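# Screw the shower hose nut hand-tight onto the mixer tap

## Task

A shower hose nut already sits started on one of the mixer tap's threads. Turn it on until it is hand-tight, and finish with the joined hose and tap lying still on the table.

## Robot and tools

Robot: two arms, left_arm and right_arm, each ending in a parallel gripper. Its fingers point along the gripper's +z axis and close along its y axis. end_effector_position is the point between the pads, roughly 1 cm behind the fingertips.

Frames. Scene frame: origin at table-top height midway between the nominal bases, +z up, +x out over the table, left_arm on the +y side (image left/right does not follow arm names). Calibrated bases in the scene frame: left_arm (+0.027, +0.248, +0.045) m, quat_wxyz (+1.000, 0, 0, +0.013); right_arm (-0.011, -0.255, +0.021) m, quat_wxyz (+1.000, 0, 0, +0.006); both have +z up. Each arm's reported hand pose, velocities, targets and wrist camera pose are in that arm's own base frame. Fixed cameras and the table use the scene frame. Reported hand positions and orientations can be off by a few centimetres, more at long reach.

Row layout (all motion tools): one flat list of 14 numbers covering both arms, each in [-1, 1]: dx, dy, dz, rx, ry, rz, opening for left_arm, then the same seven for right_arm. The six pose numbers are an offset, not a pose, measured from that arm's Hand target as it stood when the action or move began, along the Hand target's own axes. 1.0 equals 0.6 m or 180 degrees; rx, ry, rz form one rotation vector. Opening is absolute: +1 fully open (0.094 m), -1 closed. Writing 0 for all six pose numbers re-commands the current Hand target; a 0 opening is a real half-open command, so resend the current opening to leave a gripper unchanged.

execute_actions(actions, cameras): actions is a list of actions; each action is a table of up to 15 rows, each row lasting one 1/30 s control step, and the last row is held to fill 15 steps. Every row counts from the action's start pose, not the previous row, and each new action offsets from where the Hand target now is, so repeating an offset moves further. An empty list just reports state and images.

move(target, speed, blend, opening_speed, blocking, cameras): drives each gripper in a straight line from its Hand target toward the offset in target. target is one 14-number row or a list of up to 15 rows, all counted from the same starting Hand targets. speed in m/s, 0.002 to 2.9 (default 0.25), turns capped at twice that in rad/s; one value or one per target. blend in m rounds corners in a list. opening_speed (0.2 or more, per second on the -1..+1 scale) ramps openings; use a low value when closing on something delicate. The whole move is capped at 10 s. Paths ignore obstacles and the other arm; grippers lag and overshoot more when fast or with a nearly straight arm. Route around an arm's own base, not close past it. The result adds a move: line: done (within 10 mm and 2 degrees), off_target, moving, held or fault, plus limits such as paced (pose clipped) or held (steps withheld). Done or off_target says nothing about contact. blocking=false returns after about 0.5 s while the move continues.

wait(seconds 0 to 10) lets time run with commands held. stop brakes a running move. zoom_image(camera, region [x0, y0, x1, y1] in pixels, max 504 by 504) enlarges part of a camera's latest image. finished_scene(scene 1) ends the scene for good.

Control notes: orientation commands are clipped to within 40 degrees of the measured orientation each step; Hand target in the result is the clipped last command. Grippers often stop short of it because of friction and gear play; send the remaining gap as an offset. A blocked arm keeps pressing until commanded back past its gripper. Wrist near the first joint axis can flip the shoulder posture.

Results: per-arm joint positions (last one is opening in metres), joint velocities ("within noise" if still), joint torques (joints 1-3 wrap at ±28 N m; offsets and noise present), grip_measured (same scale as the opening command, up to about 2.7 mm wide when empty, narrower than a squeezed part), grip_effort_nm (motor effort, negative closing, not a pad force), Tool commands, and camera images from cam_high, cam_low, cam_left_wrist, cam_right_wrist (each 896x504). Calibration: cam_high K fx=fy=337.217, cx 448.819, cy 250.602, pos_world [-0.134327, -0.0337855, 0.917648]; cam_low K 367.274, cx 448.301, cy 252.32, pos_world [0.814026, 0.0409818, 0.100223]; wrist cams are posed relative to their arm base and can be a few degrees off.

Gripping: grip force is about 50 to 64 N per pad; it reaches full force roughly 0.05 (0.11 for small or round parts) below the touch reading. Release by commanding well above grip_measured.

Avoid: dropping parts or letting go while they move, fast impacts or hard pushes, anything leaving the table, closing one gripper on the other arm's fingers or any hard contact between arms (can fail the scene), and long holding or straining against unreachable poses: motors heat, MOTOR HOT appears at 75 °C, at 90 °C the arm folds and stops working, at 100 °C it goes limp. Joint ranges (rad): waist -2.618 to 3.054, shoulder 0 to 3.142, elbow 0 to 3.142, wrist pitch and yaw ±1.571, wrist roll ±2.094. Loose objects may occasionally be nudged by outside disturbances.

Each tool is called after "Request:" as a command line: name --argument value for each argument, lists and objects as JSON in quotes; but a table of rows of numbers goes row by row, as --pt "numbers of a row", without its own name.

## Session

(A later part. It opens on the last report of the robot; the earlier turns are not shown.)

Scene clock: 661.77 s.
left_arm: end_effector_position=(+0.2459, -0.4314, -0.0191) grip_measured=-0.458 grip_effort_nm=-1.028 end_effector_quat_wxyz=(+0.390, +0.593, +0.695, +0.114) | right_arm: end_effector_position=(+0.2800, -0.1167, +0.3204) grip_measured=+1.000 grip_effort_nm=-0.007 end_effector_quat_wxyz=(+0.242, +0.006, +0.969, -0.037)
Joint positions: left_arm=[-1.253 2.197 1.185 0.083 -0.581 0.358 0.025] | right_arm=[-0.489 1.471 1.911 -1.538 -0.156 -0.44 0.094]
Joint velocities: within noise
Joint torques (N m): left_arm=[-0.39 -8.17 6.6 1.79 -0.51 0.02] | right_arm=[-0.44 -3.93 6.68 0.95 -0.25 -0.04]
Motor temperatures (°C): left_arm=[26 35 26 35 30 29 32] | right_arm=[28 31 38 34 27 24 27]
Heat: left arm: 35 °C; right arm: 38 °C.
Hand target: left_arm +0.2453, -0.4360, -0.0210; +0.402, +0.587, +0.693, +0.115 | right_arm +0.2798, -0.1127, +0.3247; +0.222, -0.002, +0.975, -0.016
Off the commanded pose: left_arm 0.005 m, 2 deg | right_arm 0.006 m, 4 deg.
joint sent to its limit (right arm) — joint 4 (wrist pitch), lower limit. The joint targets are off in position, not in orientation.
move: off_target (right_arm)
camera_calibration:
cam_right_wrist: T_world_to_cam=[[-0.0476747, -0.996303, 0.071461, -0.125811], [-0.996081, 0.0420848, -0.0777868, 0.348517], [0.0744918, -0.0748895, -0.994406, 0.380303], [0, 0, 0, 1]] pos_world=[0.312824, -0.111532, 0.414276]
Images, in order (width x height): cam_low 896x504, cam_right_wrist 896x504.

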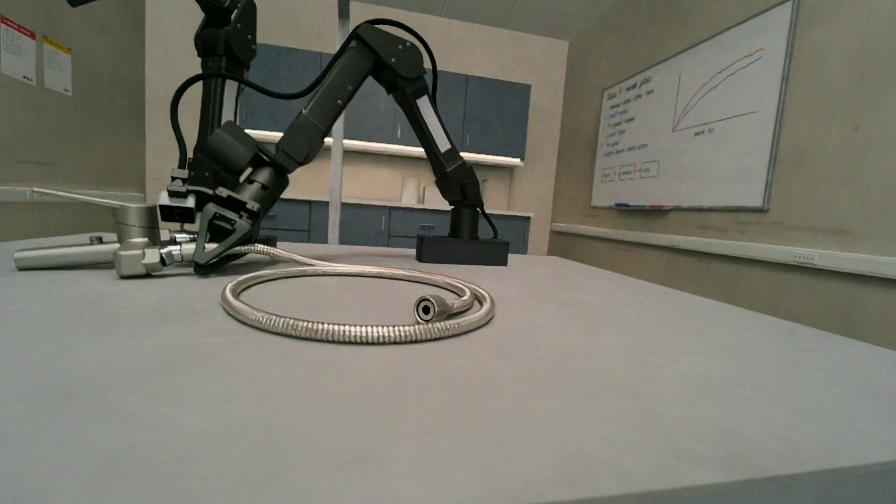

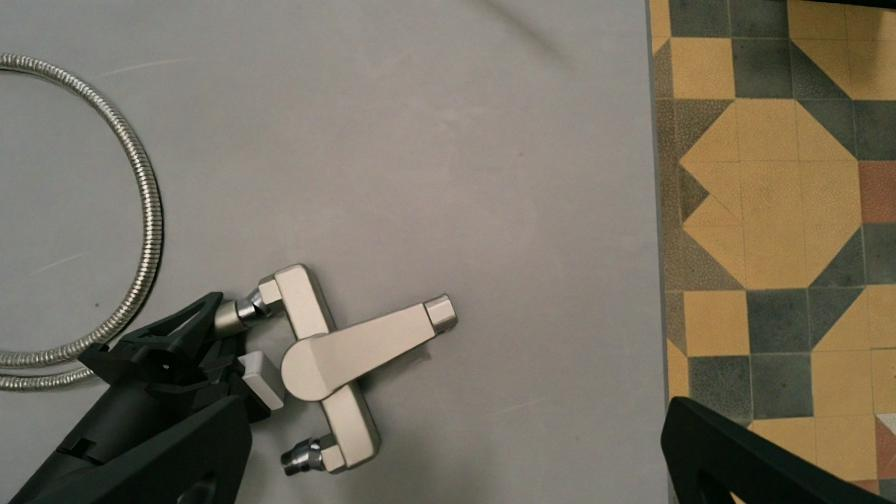

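Request:
move --pt "0.003 -0.005 0.005 -0.028 0 0.018 -0.95 0 0 0 0 0 0 1" --speed 0.15 --cameras '["cam_low"]'

Request:
zoom_image --camera "cam_low" --region '[10, 180, 250, 300]'

Request:
move --pt "0 0 0 0 0 0 -0.2 0 0 0 0 0 0 1" --opening_speed 0.3 --cameras '["cam_low","cam_left_wrist"]'

Request:
zoom_image --camera "cam_low" --region '[10, 180, 250, 300]'

Scene clock: 671.90 s.
left_arm: end_effector_position=(+0.2470, -0.4308, -0.0191) grip_measured=-0.457 grip_effort_nm=-1.023 end_effector_quat_wxyz=(+0.415, +0.588, +0.675, +0.161) | right_arm: end_effector_position=(+0.2800, -0.1167, +0.3204) grip_measured=+1.000 grip_effort_nm=-0.002 end_effector_quat_wxyz=(+0.242, +0.006, +0.969, -0.037)
Joint positions: left_arm=[-1.285 2.232 1.18 0.145 -0.699 0.396 0.025] | right_arm=[-0.489 1.471 1.911 -1.538 -0.156 -0.44 0.094]
Joint velocities: within noise
Joint torques (N m): left_arm=[-0.27 -7.53 6.13 1.92 -0.39 0.1] | right_arm=[-0.5 -3.92 6.69 0.95 -0.23 -0.04]
Motor temperatures (°C): left_arm=[26 34 26 36 30 28 32] | right_arm=[28 31 38 33 27 24 27]
Heat: left arm: 36 °C; right arm: 38 °C.
Hand target: left_arm +0.2452, -0.4362, -0.0256; +0.424, +0.588, +0.670, +0.156 | right_arm +0.2798, -0.1127, +0.3247; +0.222, -0.002, +0.975, -0.016
Off the commanded pose: left_arm 0.009 m, 1 deg | right_arm 0.006 m, 4 deg.
joint sent to its limit (right arm) — joint 4 (wrist pitch), lower limit. The joint targets are off in position, not in orientation.
move: off_target (right_arm)
Images, in order (width x height): cam_low 896x504.

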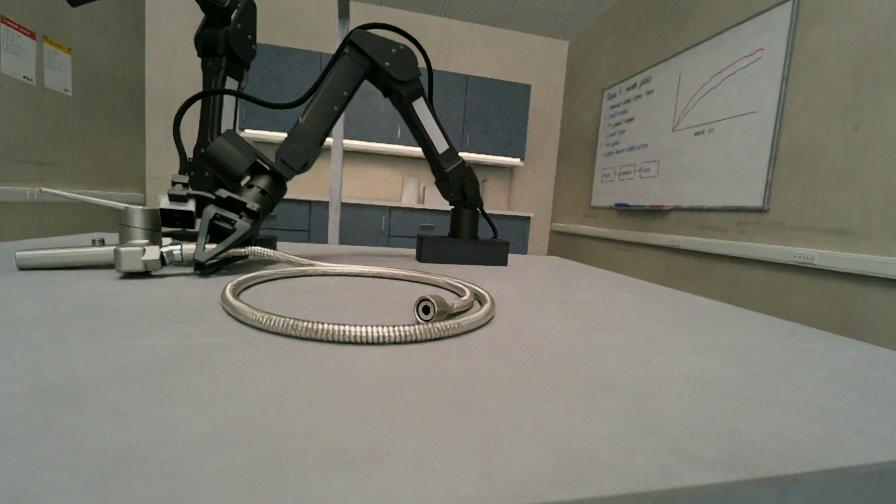

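Scaled by 2.100 from the camera's 896x504 image, which has a finer 1280x720 frame.

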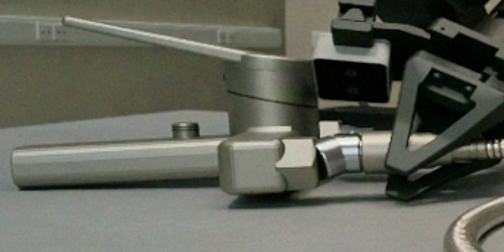

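Scene clock: 674.90 s.
left_arm: end_effector_position=(+0.2493, -0.4302, -0.0158) grip_measured=-0.203 grip_effort_nm=0.178 end_effector_quat_wxyz=(+0.420, +0.590, +0.667, +0.174) | right_arm: end_effector_position=(+0.2800, -0.1167, +0.3204) grip_measured=+1.000 grip_effort_nm=-0.002 end_effector_quat_wxyz=(+0.242, +0.006, +0.969, -0.037)
Joint positions: left_arm=[-1.287 2.232 1.18 0.154 -0.722 0.424 0.037] | right_arm=[-0.489 1.471 1.911 -1.538 -0.156 -0.44 0.094]
Joint velocities: within noise
Joint torques (N m): left_arm=[-0.38 -7.69 6.22 1.82 -0.11 -0.12] | right_arm=[-0.44 -3.89 6.68 0.95 -0.24 -0.03]
Motor temperatures (°C): left_arm=[26 35 26 37 30 28 32] | right_arm=[28 31 38 33 27 24 27]
Heat: left arm: 37 °C; right arm: 38 °C.
Hand target: left_arm +0.2452, -0.4362, -0.0256; +0.424, +0.588, +0.670, +0.156 | right_arm +0.2798, -0.1127, +0.3247; +0.222, -0.002, +0.975, -0.016
Off the commanded pose: left_arm 0.012 m, 2 deg | right_arm 0.006 m, 4 deg.
joint sent to its limit (right arm) — joint 4 (wrist pitch), lower limit. The joint targets are off in position, not in orientation.
move: off_target (left_arm, right_arm)
camera_calibration:
cam_left_wrist: T_world_to_cam=[[-0.651728, -0.224011, -0.724616, 0.0556905], [-0.274254, 0.960345, -0.0502184, 0.516443], [0.707131, 0.166, -0.68732, -0.0251309], [0, 0, 0, 1]] pos_world=[0.195702, -0.479316, 0.0490163]
Images, in order (width x height): cam_low 896x504, cam_left_wrist 896x504.

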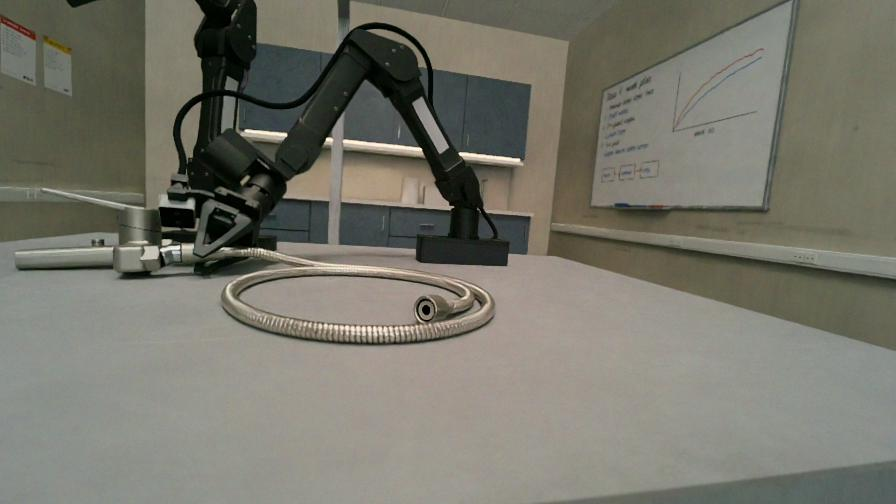

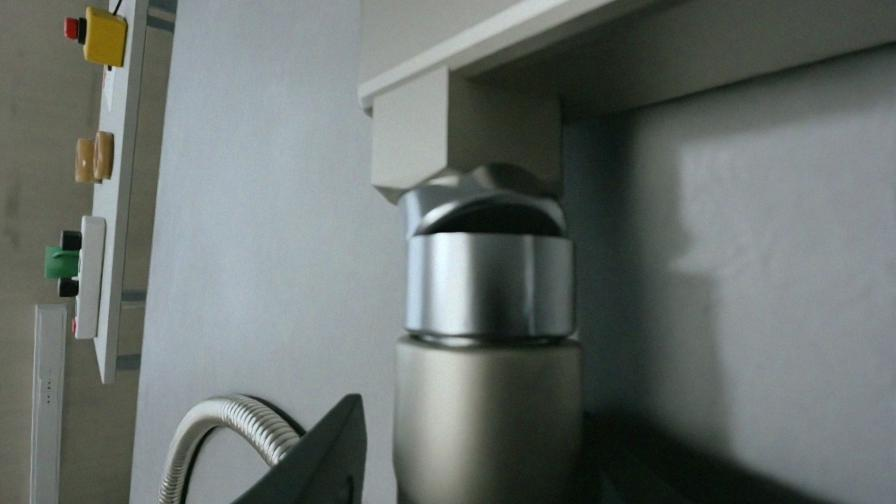

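Scaled by 2.100 from the camera's 896x504 image, which has a finer 1280x720 frame.

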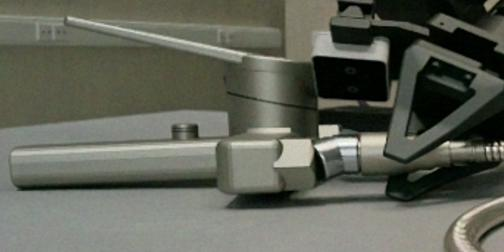

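Request:
move --pt "0 0 -0.1 0 0 0 -0.1 0 0 0 0 0 0 1" --pt "-0.034 0.0843 -0.0675 0.21 0 -0.136 -0.1 0 0 0 0 0 0 1" --speed '[0.08,0.25]' --cameras '["cam_low","cam_left_wrist","cam_right_wrist"]'

Request:
zoom_image --camera "cam_low" --region '[10, 180, 250, 300]'

Request:
zoom_image --camera "cam_left_wrist" --region '[350, 180, 560, 390]'

Scene clock: 689.50 s.
left_arm: end_effector_position=(+0.2462, -0.4248, +0.0300) grip_measured=-0.103 grip_effort_nm=0.154 end_effector_quat_wxyz=(+0.234, +0.546, +0.791, -0.149) | right_arm: end_effector_position=(+0.2800, -0.1167, +0.3204) grip_measured=+1.000 grip_effort_nm=-0.007 end_effector_quat_wxyz=(+0.242, +0.006, +0.969, -0.037)
Joint positions: left_arm=[-1.018 2.024 1.308 -0.297 0.08 0.166 0.042] | right_arm=[-0.489 1.471 1.911 -1.538 -0.156 -0.44 0.094]
Joint velocities: within noise
Joint torques (N m): left_arm=[0.21 -9.77 10.78 1.16 0.17 -0.1] | right_arm=[-0.46 -3.93 6.69 0.94 -0.23 -0.03]
Motor temperatures (°C): left_arm=[26 36 26 36 30 28 32] | right_arm=[28 31 38 33 27 24 27]
Heat: left arm: 36 °C; right arm: 38 °C.
Hand target: left_arm +0.2469, -0.4301, +0.0420; +0.235, +0.540, +0.792, -0.159 | right_arm +0.2798, -0.1127, +0.3247; +0.222, -0.002, +0.975, -0.016
Off the commanded pose: left_arm 0.013 m, 1 deg | right_arm 0.006 m, 4 deg.
joint sent to its limit (right arm) — joint 4 (wrist pitch), lower limit. The joint targets are off in position, not in orientation.
move: off_target (left_arm, right_arm)
camera_calibration:
cam_left_wrist: T_world_to_cam=[[-0.940019, -0.340704, -0.0168848, 0.088247], [-0.336776, 0.93478, -0.112995, 0.519199], [0.0542813, -0.100531, -0.993452, 0.0642534], [0, 0, 0, 1]] pos_world=[0.25432, -0.448811, 0.123989]
cam_right_wrist: T_world_to_cam=[[-0.0476747, -0.996303, 0.071461, -0.125811], [-0.996081, 0.0420848, -0.0777868, 0.348517], [0.0744918, -0.0748895, -0.994406, 0.380303], [0, 0, 0, 1]] pos_world=[0.312824, -0.111532, 0.414276]
Images, in order (width x height): cam_low 896x504, cam_left_wrist 896x504, cam_right_wrist 896x504.

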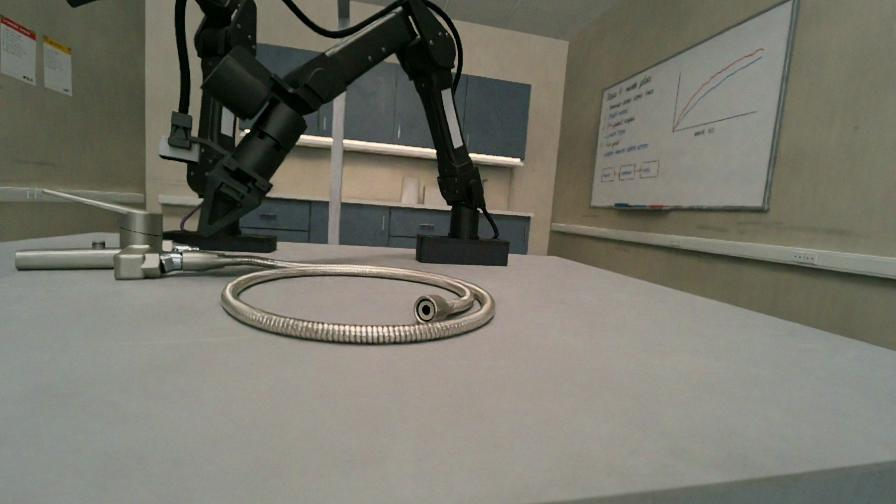

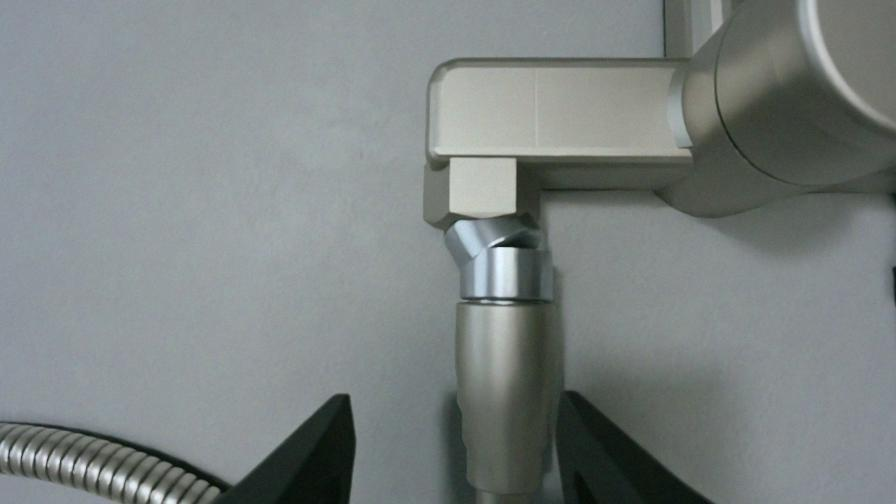

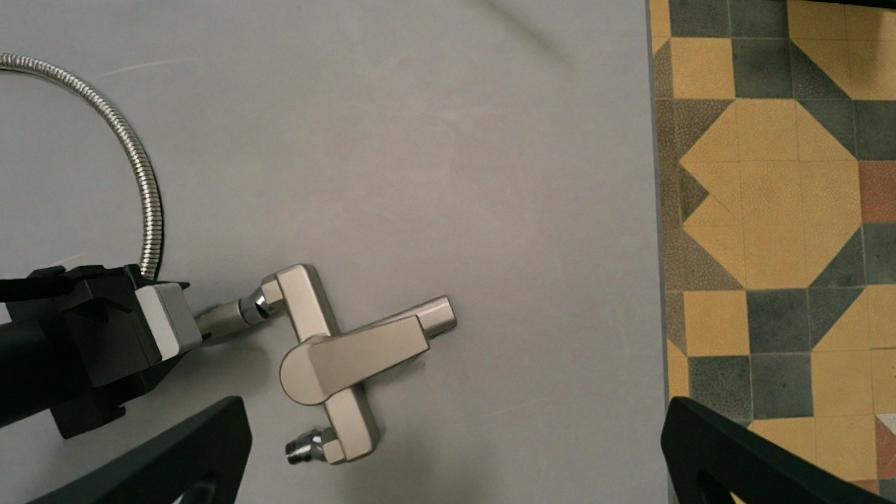

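Scaled by 2.100 from the camera's 896x504 image, which has a finer 1280x720 frame.

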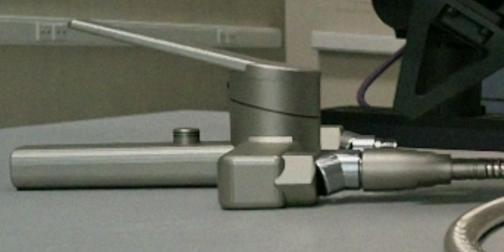

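Scaled by 2.400 from the camera's 896x504 image, which has a finer 1280x720 frame.

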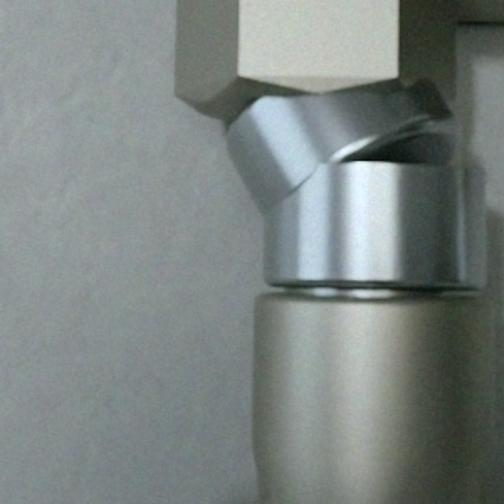

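Request:
move --pt "0.0158 -0.0223 0.0375 0.1167 0 -0.0757 -0.1 0 0 0 0 0 0 1" --pt "0.0521 -0.0223 0.0935 0.1167 0 -0.0757 -0.1 0 0 0 0 0 0 1" --speed 0.15 --cameras '["cam_low","cam_left_wrist"]'

Request:
zoom_image --camera "cam_low" --region '[10, 180, 250, 300]'

Scene clock: 708.70 s.
left_arm: end_effector_position=(+0.2390, -0.4366, -0.0135) grip_measured=-0.103 grip_effort_nm=0.144 end_effector_quat_wxyz=(+0.117, +0.476, +0.812, -0.317) | right_arm: end_effector_position=(+0.2800, -0.1167, +0.3204) grip_measured=+1.000 grip_effort_nm=-0.012 end_effector_quat_wxyz=(+0.242, +0.006, +0.969, -0.037)
Joint positions: left_arm=[-0.9 2.203 1.346 -0.213 0.498 0.031 0.042] | right_arm=[-0.489 1.471 1.911 -1.538 -0.156 -0.44 0.094]
Joint velocities: within noise
Joint torques (N m): left_arm=[0.34 -8.06 6.72 1.6 0.52 -0.06] | right_arm=[-0.46 -3.92 6.71 0.95 -0.24 -0.04]
Motor temperatures (°C): left_arm=[26 36 28 35 30 28 31] | right_arm=[28 31 38 33 27 24 27]
Heat: left arm: 36 °C; right arm: 38 °C.
Hand target: left_arm +0.2361, -0.4391, -0.0221; +0.113, +0.477, +0.808, -0.327 | right_arm +0.2798, -0.1127, +0.3247; +0.222, -0.002, +0.975, -0.016
Off the commanded pose: left_arm 0.009 m, 1 deg | right_arm 0.006 m, 4 deg.
joint sent to its limit (right arm) — joint 4 (wrist pitch), lower limit. The joint targets are off in position, not in orientation.
move: off_target (right_arm)
camera_calibration:
cam_left_wrist: T_world_to_cam=[[-0.854107, -0.324431, 0.406504, 0.0689855], [-0.401258, 0.908312, -0.11816, 0.526614], [-0.330897, -0.264034, -0.905976, 0.0422141], [0, 0, 0, 1]] pos_world=[0.284198, -0.444802, 0.0724269]
Images, in order (width x height): cam_low 896x504, cam_left_wrist 896x504.

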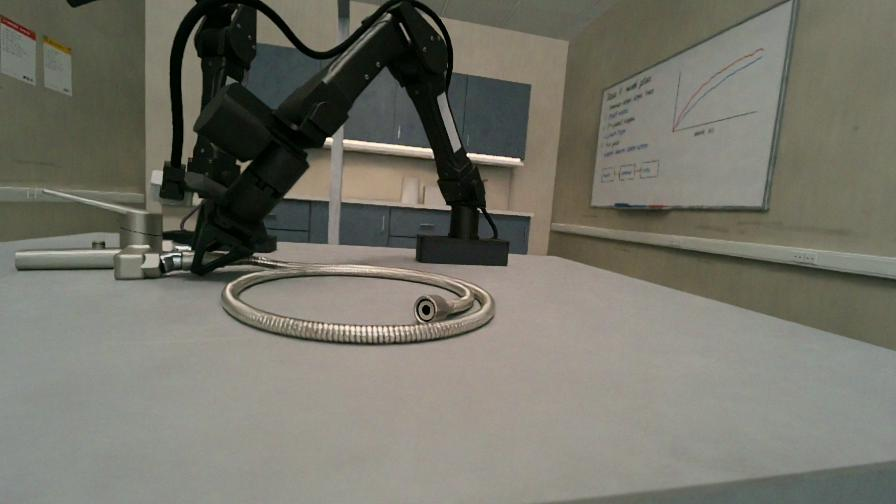

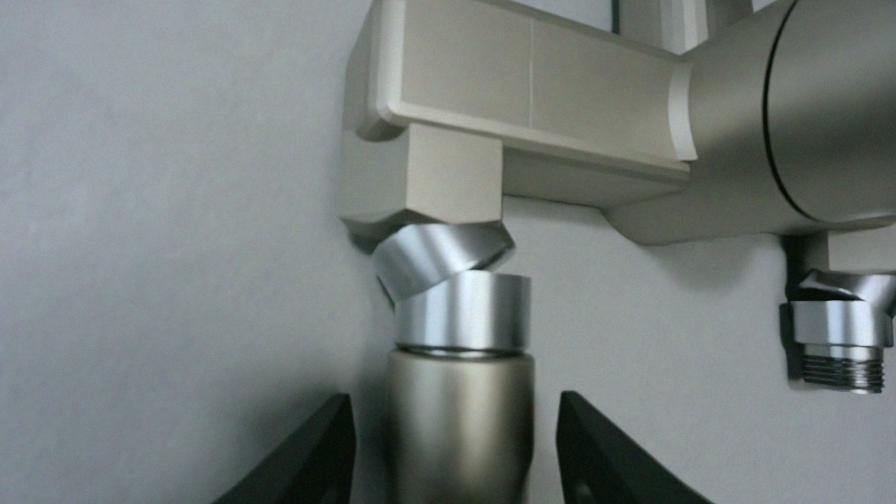

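Scaled by 2.100 from the camera's 896x504 image, which has a finer 1280x720 frame.

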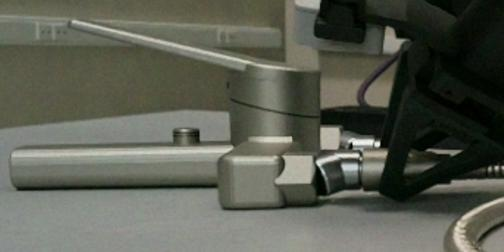

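Request:
move --pt "0.0033 0.0028 0.005 0 0 0 -0.1 0 0 0 0 0 0 1" --pt "0.0033 0.0028 0.005 0 0 0 -1 0 0 0 0 0 0 1" --pt "0.018 0.014 0.0275 0 0 0 -1 0 0 0 0 0 0 1" --pt "0.023 0.0197 0.0355 -0.21 0 0.136 -1 0 0 0 0 0 0 1" --speed 0.2 --cameras '["cam_low","cam_left_wrist","cam_right_wrist"]'

Request:
zoom_image --camera "cam_low" --region '[10, 180, 250, 300]'

Scene clock: 722.07 s.
left_arm: end_effector_position=(+0.2339, -0.4598, -0.0204) grip_measured=-0.441 grip_effort_nm=-1.033 end_effector_quat_wxyz=(+0.333, +0.546, +0.763, -0.094) | right_arm: end_effector_position=(+0.2800, -0.1167, +0.3204) grip_measured=+1.000 grip_effort_nm=-0.007 end_effector_quat_wxyz=(+0.242, +0.006, +0.969, -0.037)
Joint positions: left_arm=[-1.161 2.173 1.211 0.079 -0.171 0.142 0.026] | right_arm=[-0.489 1.471 1.911 -1.538 -0.156 -0.44 0.094]
Joint velocities: within noise
Joint torques (N m): left_arm=[-0.75 -6.32 5.27 1.48 -1.23 0.65] | right_arm=[-0.53 -3.92 6.64 0.95 -0.25 -0.02]
Motor temperatures (°C): left_arm=[26 35 27 36 30 28 31] | right_arm=[28 31 38 33 27 24 27]
Heat: left arm: 36 °C; right arm: 38 °C.
Hand target: left_arm +0.2362, -0.4391, -0.0501; +0.326, +0.572, +0.752, -0.019 | right_arm +0.2798, -0.1127, +0.3247; +0.222, -0.002, +0.975, -0.016
Off the commanded pose: left_arm 0.036 m, 9 deg | right_arm 0.006 m, 4 deg.
joint sent to its limit (right arm) — joint 4 (wrist pitch), lower limit. The joint targets are off in position, not in orientation.
move: off_target (left_arm, right_arm); target 2's new opening was sent with left_arm's hand 0.015 m and 1 deg from that target
camera_calibration:
cam_left_wrist: T_world_to_cam=[[-0.904117, -0.366965, -0.218882, 0.0393563], [-0.322226, 0.921983, -0.214749, 0.530634], [0.280611, -0.123629, -0.951826, -0.0513212], [0, 0, 0, 1]] pos_world=[0.220968, -0.481138, 0.0737189]
cam_right_wrist: T_world_to_cam=[[-0.0476747, -0.996303, 0.071461, -0.125811], [-0.996081, 0.0420848, -0.0777868, 0.348517], [0.0744918, -0.0748895, -0.994406, 0.380303], [0, 0, 0, 1]] pos_world=[0.312824, -0.111532, 0.414276]
Images, in order (width x height): cam_low 896x504, cam_left_wrist 896x504, cam_right_wrist 896x504.

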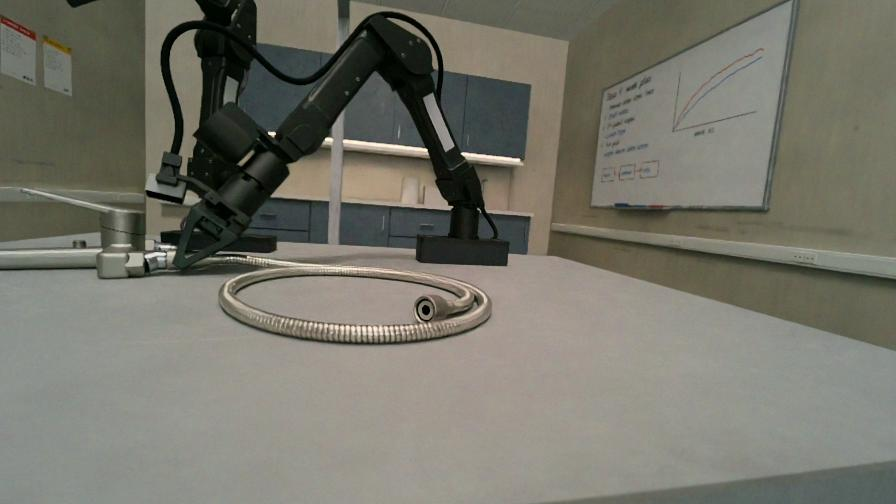

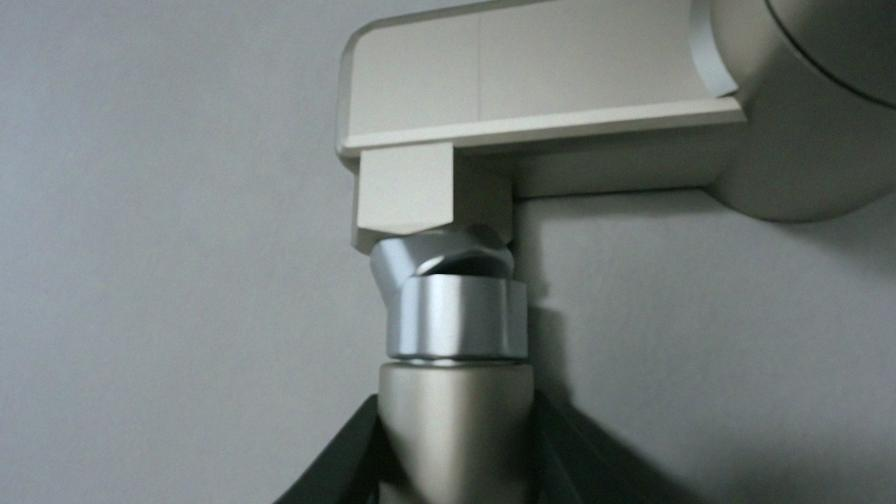

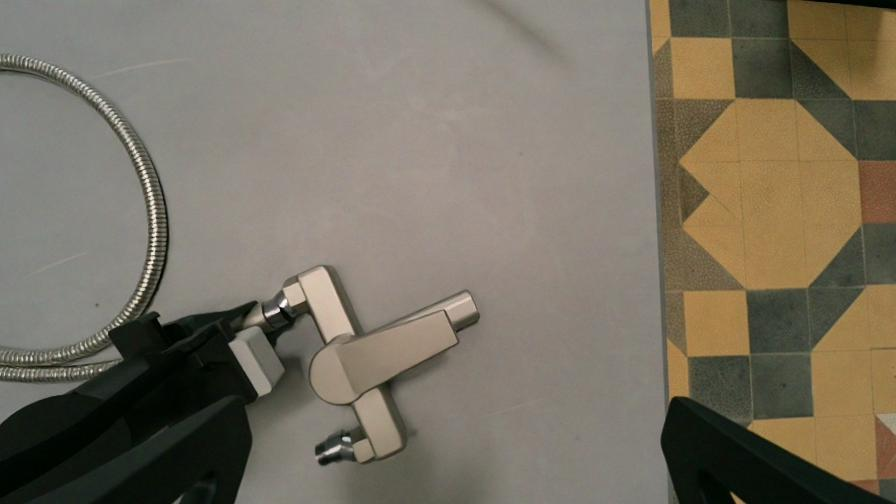

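Scaled by 2.100 from the camera's 896x504 image, which has a finer 1280x720 frame.

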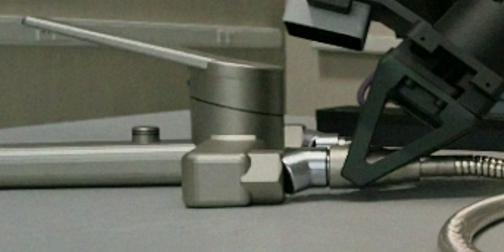

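Request:
zoom_image --camera "cam_left_wrist" --region '[360, 260, 550, 410]'

Scaled by 2.653 from the camera's 896x504 image, which has a finer 1280x720 frame.

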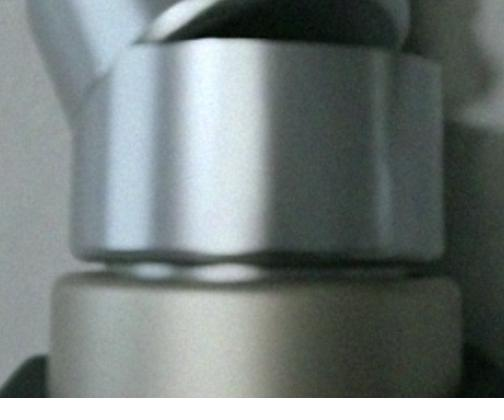

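Request:
move --pt "0 0 0 -0.1167 0 0.0757 -1 0 0 0 0 0 0 1" --speed 0.2 --cameras '["cam_low","cam_left_wrist","cam_right_wrist"]'

Request:
zoom_image --camera "cam_low" --region '[0, 180, 240, 300]'

Request:
zoom_image --camera "cam_left_wrist" --region '[360, 260, 550, 410]'

Scene clock: 736.93 s.
left_arm: end_effector_position=(+0.2331, -0.4609, -0.0200) grip_measured=-0.442 grip_effort_nm=-1.028 end_effector_quat_wxyz=(+0.447, +0.562, +0.689, +0.094) | right_arm: end_effector_position=(+0.2800, -0.1167, +0.3204) grip_measured=+1.000 grip_effort_nm=-0.007 end_effector_quat_wxyz=(+0.242, +0.006, +0.969, -0.037)
Joint positions: left_arm=[-1.314 2.268 1.199 0.251 -0.648 0.318 0.026] | right_arm=[-0.489 1.471 1.911 -1.538 -0.156 -0.44 0.094]
Joint velocities: within noise
Joint torques (N m): left_arm=[-0.34 -5.81 4.94 1.52 -1 0.61] | right_arm=[-0.44 -3.95 6.74 0.95 -0.24 -0.04]
Motor temperatures (°C): left_arm=[26 35 27 36 30 29 32] | right_arm=[28 31 38 33 27 24 27]
Heat: left arm: 36 °C; right arm: 38 °C.
Hand target: left_arm +0.2362, -0.4391, -0.0501; +0.424, +0.588, +0.670, +0.156 | right_arm +0.2798, -0.1127, +0.3247; +0.222, -0.002, +0.975, -0.016
Off the commanded pose: left_arm 0.037 m, 8 deg | right_arm 0.006 m, 4 deg.
joint sent to its limit (right arm) — joint 4 (wrist pitch), lower limit. The joint targets are off in position, not in orientation.
move: off_target (left_arm, right_arm)
camera_calibration:
cam_left_wrist: T_world_to_cam=[[-0.70055, -0.330864, -0.632265, -0.000775501], [-0.269441, 0.943074, -0.194969, 0.529351], [0.660781, 0.0337733, -0.749818, -0.0627972], [0, 0, 0, 1]] pos_world=[0.183581, -0.497353, 0.0556301]
cam_right_wrist: T_world_to_cam=[[-0.0476747, -0.996303, 0.071461, -0.125811], [-0.996081, 0.0420848, -0.0777868, 0.348517], [0.0744918, -0.0748895, -0.994406, 0.380303], [0, 0, 0, 1]] pos_world=[0.312824, -0.111532, 0.414276]
Images, in order (width x height): cam_low 896x504, cam_left_wrist 896x504, cam_right_wrist 896x504.

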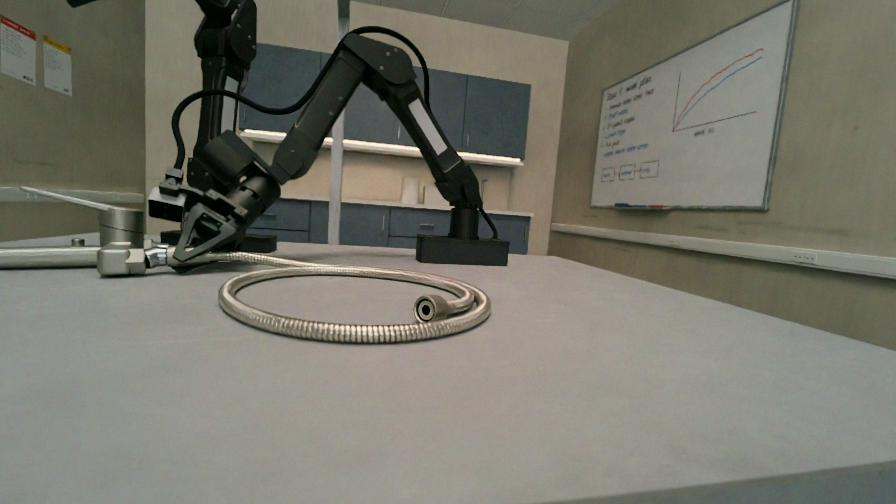

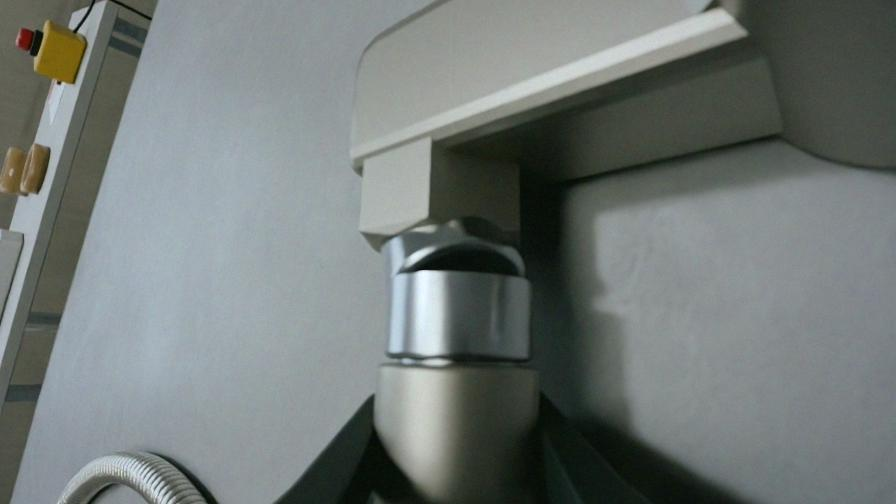

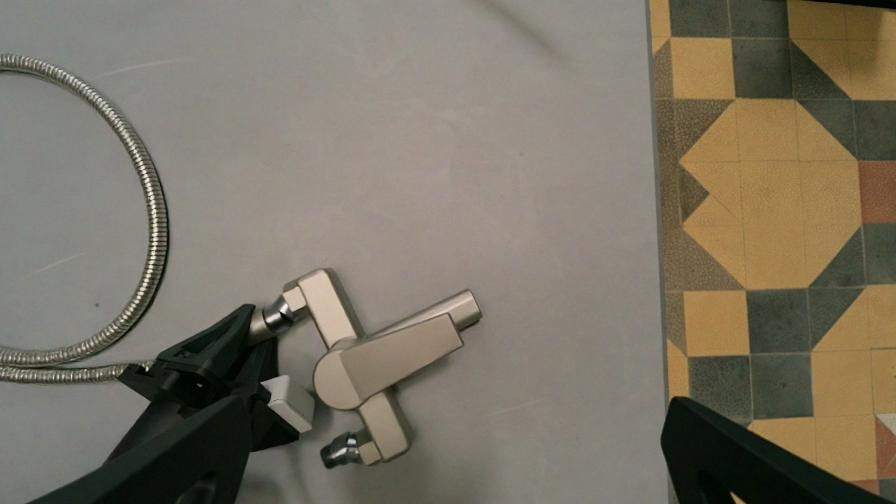

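Scaled by 2.100 from the camera's 896x504 image, which has a finer 1280x720 frame.

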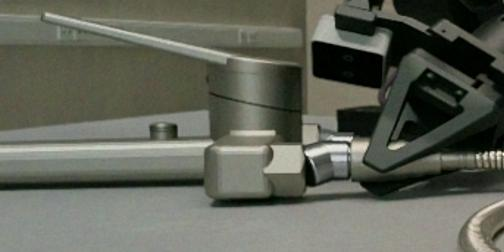

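Scaled by 2.653 from the camera's 896x504 image, which has a finer 1280x720 frame.

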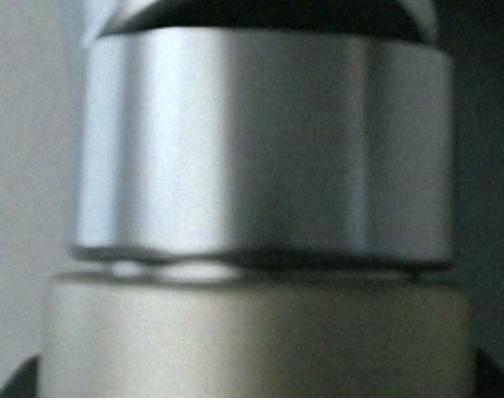

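Request:
move --pt "-0.0582 0.0237 -0.0212 0.07 0 -0.0454 -1 0 0 0 0 0 0 1" --pt "-0.0582 0.0237 -0.0212 0.07 0 -0.0454 -0.2 0 0 0 0 0 0 1" --pt "-0.0582 0.0237 -0.1212 0.07 0 -0.0454 -0.1 0 0 0 0 0 0 1" --pt "-0.0965 0.092 -0.0808 0.21 0 -0.136 -0.1 0 0 0 0 0 0 1" --speed 0.15 --opening_speed 0.8 --cameras '["cam_low","cam_left_wrist","cam_right_wrist"]'

Request:
zoom_image --camera "cam_left_wrist" --region '[350, 180, 560, 390]'

Request:
zoom_image --camera "cam_right_wrist" --region '[180, 230, 500, 480]'

Scene clock: 766.87 s.
left_arm: end_effector_position=(+0.2332, -0.4588, +0.0294) grip_measured=-0.103 grip_effort_nm=0.154 end_effector_quat_wxyz=(+0.236, +0.545, +0.790, -0.150) | right_arm: end_effector_position=(+0.2800, -0.1167, +0.3204) grip_measured=+1.000 grip_effort_nm=-0.012 end_effector_quat_wxyz=(+0.242, +0.006, +0.969, -0.037)
Joint positions: left_arm=[-1.087 2.1 1.421 -0.326 0.044 0.108 0.042] | right_arm=[-0.489 1.471 1.911 -1.538 -0.156 -0.44 0.094]
Joint velocities: within noise
Joint torques (N m): left_arm=[0.32 -10.09 11.06 1.18 0.13 -0.11] | right_arm=[-0.46 -3.9 6.69 0.94 -0.24 -0.03]
Motor temperatures (°C): left_arm=[26 35 26 35 30 29 32] | right_arm=[28 31 38 33 27 24 27]
Heat: left arm: 35 °C; right arm: 38 °C.
Hand target: left_arm +0.2329, -0.4641, +0.0400; +0.235, +0.540, +0.792, -0.159 | right_arm +0.2798, -0.1127, +0.3247; +0.222, -0.002, +0.975, -0.016
Off the commanded pose: left_arm 0.012 m, 1 deg | right_arm 0.006 m, 4 deg.
joint sent to its limit (right arm) — joint 4 (wrist pitch), lower limit. The joint targets are off in position, not in orientation.
move: off_target (left_arm, right_arm); target 2's new opening was sent with left_arm's hand 0.002 m and 3 deg from that target; target 3's new opening was sent with left_arm's hand 0.013 m and 2 deg from that target
camera_calibration:
cam_left_wrist: T_world_to_cam=[[-0.940031, -0.340628, -0.0177233, 0.0645252], [-0.336396, 0.934436, -0.116905, 0.546329], [0.0563823, -0.103932, -0.992985, 0.0589855], [0, 0, 0, 1]] pos_world=[0.241113, -0.4824, 0.123584]
cam_right_wrist: T_world_to_cam=[[-0.0476747, -0.996303, 0.071461, -0.125811], [-0.996081, 0.0420848, -0.0777868, 0.348517], [0.0744918, -0.0748895, -0.994406, 0.380303], [0, 0, 0, 1]] pos_world=[0.312824, -0.111532, 0.414276]
Images, in order (width x height): cam_low 896x504, cam_left_wrist 896x504, cam_right_wrist 896x504.

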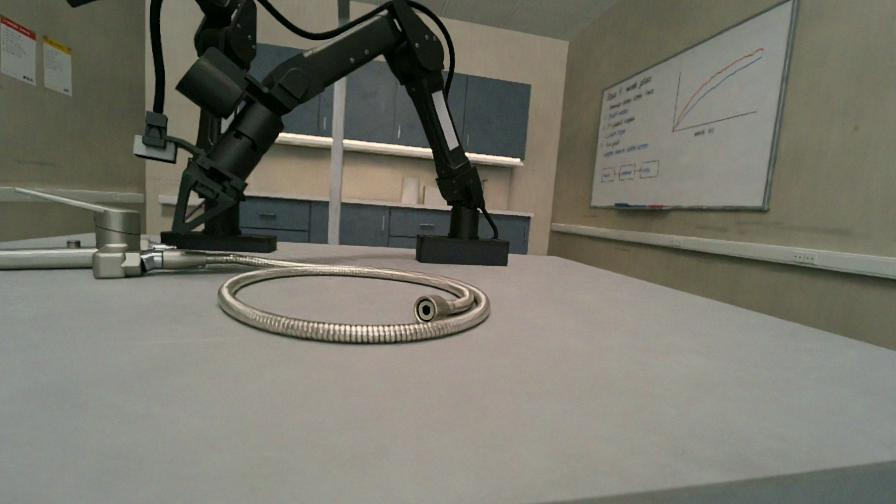

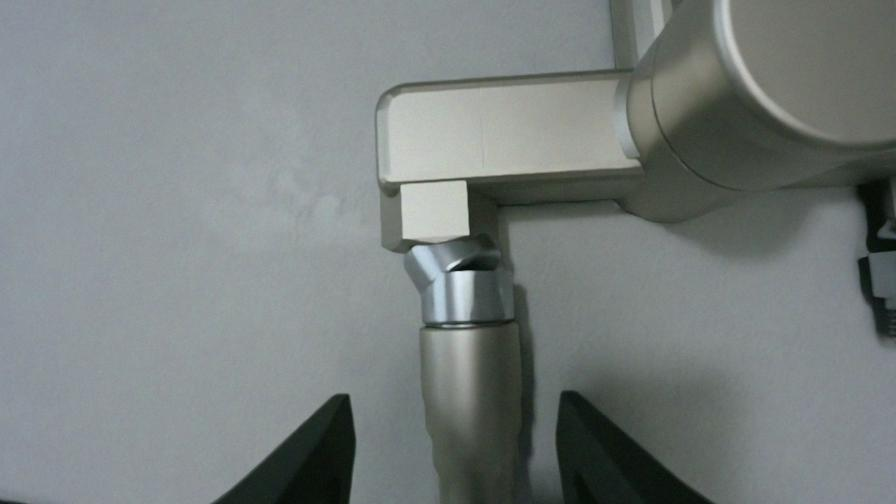

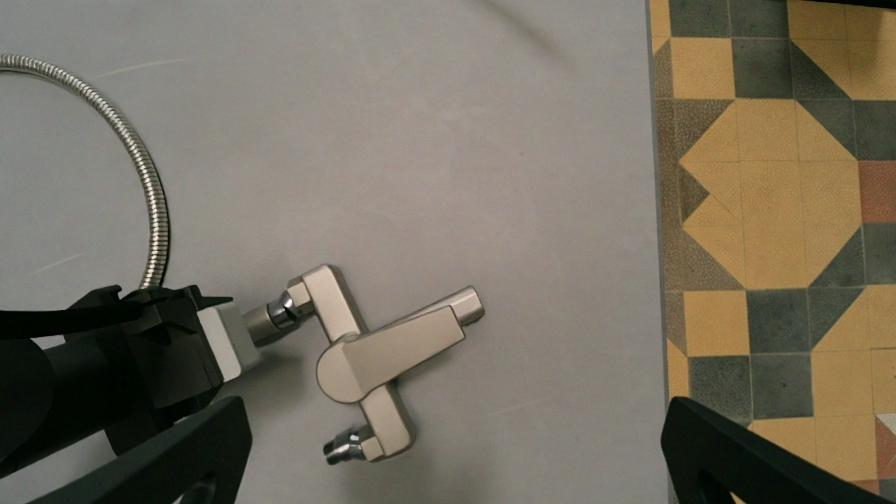

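Scaled by 2.400 from the camera's 896x504 image, which has a finer 1280x720 frame.

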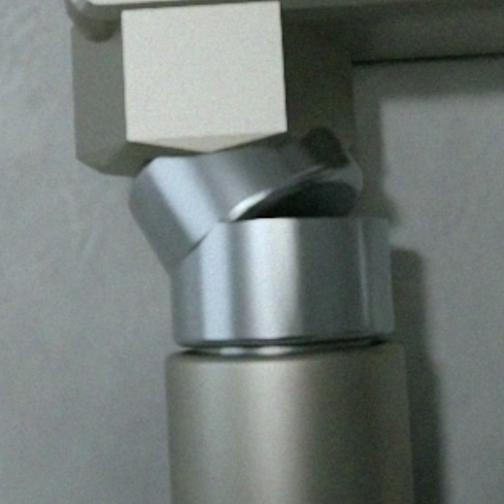

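Scaled by 1.575 from the camera's 896x504 image, which has a finer 1280x720 frame.

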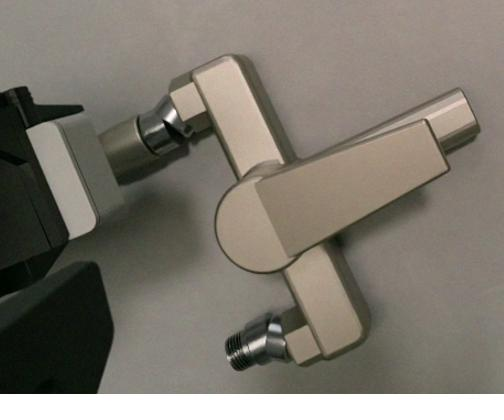

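Request:
move --pt "0.0225 -0.0053 0.035 0.1167 0 -0.0757 -0.1 0 0 0 0 0 0 1" --pt "0.0588 -0.0053 0.0912 0.1167 0 -0.0757 -0.1 0 0 0 0 0 0 1" --pt "0.0588 -0.0053 0.0912 0.1167 0 -0.0757 -1 0 0 0 0 0 0 1" --pt "0.0908 -0.0053 0.1101 -0.14 0 0.0907 -1 0 0 0 0 0 0 1" --speed 0.25 --cameras '["cam_low","cam_left_wrist","cam_right_wrist"]'

Request:
zoom_image --camera "cam_low" --region '[0, 180, 240, 300]'

Scene clock: 806.67 s.
left_arm: end_effector_position=(+0.2252, -0.4718, -0.0207) grip_measured=-0.443 grip_effort_nm=-1.028 end_effector_quat_wxyz=(+0.369, +0.551, +0.749, -0.017) | right_arm: end_effector_position=(+0.2800, -0.1167, +0.3204) grip_measured=+1.000 grip_effort_nm=-0.002 end_effector_quat_wxyz=(+0.242, +0.006, +0.969, -0.037)
Joint positions: left_arm=[-1.255 2.225 1.277 0.047 -0.381 0.148 0.026] | right_arm=[-0.489 1.471 1.911 -1.538 -0.156 -0.44 0.094]
Joint velocities: within noise
Joint torques (N m): left_arm=[-0.76 -6.48 5.59 1.61 -1.22 0.85] | right_arm=[-0.43 -3.89 6.72 0.94 -0.24 -0.04]
Motor temperatures (°C): left_arm=[26 35 27 35 30 28 31] | right_arm=[28 31 38 33 27 24 27]
Heat: left arm: 35 °C; right arm: 38 °C.
Hand target: left_arm +0.2265, -0.4562, -0.0451; +0.367, +0.582, +0.724, +0.051 | right_arm +0.2798, -0.1127, +0.3247; +0.222, -0.002, +0.975, -0.016
Off the commanded pose: left_arm 0.029 m, 9 deg | right_arm 0.006 m, 4 deg.
joint sent to its limit (right arm) — joint 4 (wrist pitch), lower limit. The joint targets are off in position, not in orientation.
move: off_target (left_arm, right_arm); target 3's new opening was sent with left_arm's hand 0.013 m and 1 deg from that target
camera_calibration:
cam_left_wrist: T_world_to_cam=[[-0.846796, -0.373417, -0.378809, 0.00771092], [-0.32343, 0.926847, -0.190652, 0.541915], [0.422291, -0.038925, -0.905624, -0.041611], [0, 0, 0, 1]] pos_world=[0.199373, -0.501012, 0.068554]
cam_right_wrist: T_world_to_cam=[[-0.0476747, -0.996303, 0.071461, -0.125811], [-0.996081, 0.0420848, -0.0777868, 0.348517], [0.0744918, -0.0748895, -0.994406, 0.380303], [0, 0, 0, 1]] pos_world=[0.312824, -0.111532, 0.414276]
Images, in order (width x height): cam_low 896x504, cam_left_wrist 896x504, cam_right_wrist 896x504.

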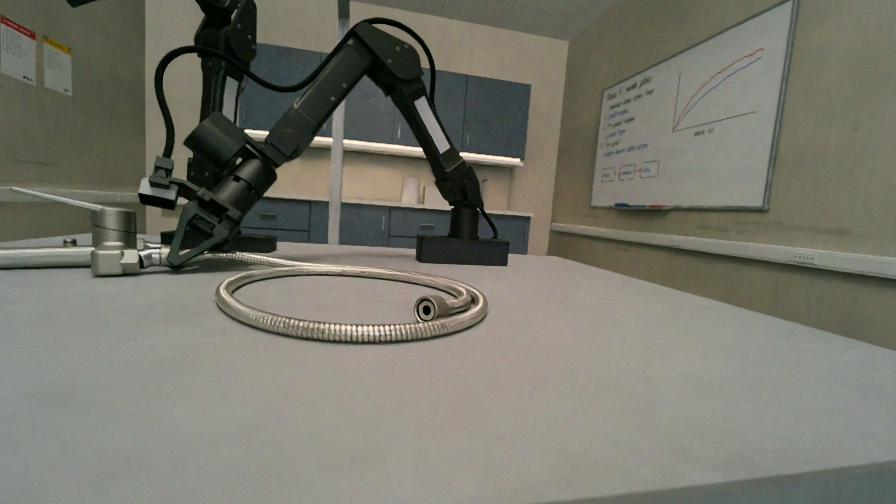

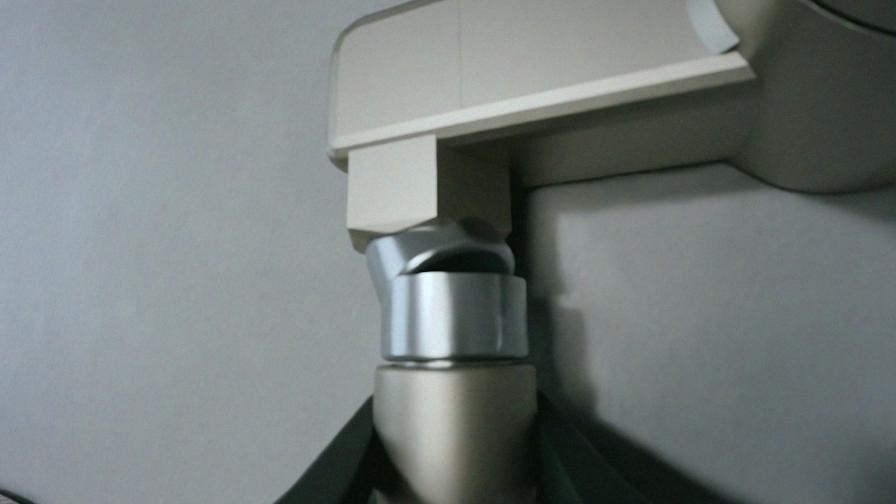

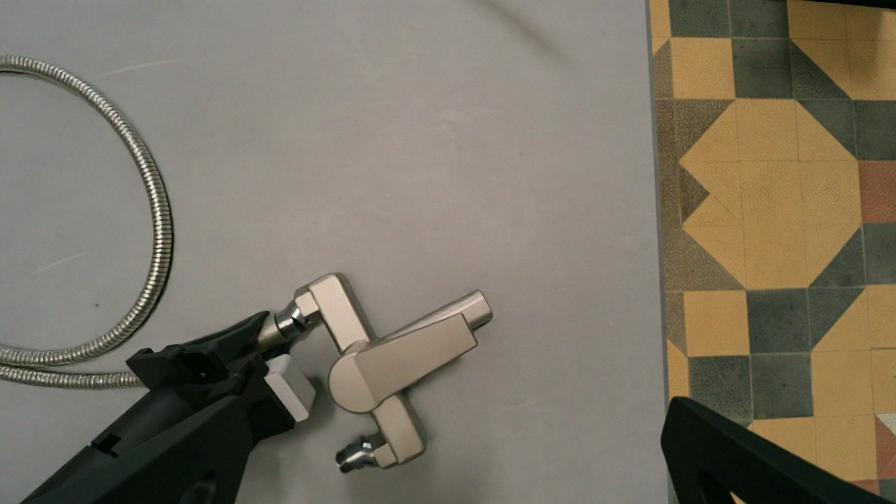

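Scaled by 2.100 from the camera's 896x504 image, which has a finer 1280x720 frame.

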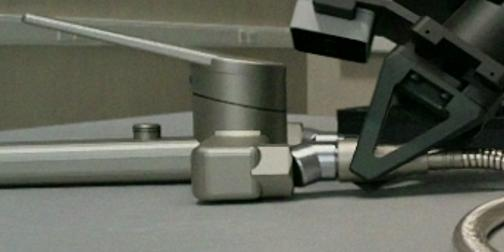

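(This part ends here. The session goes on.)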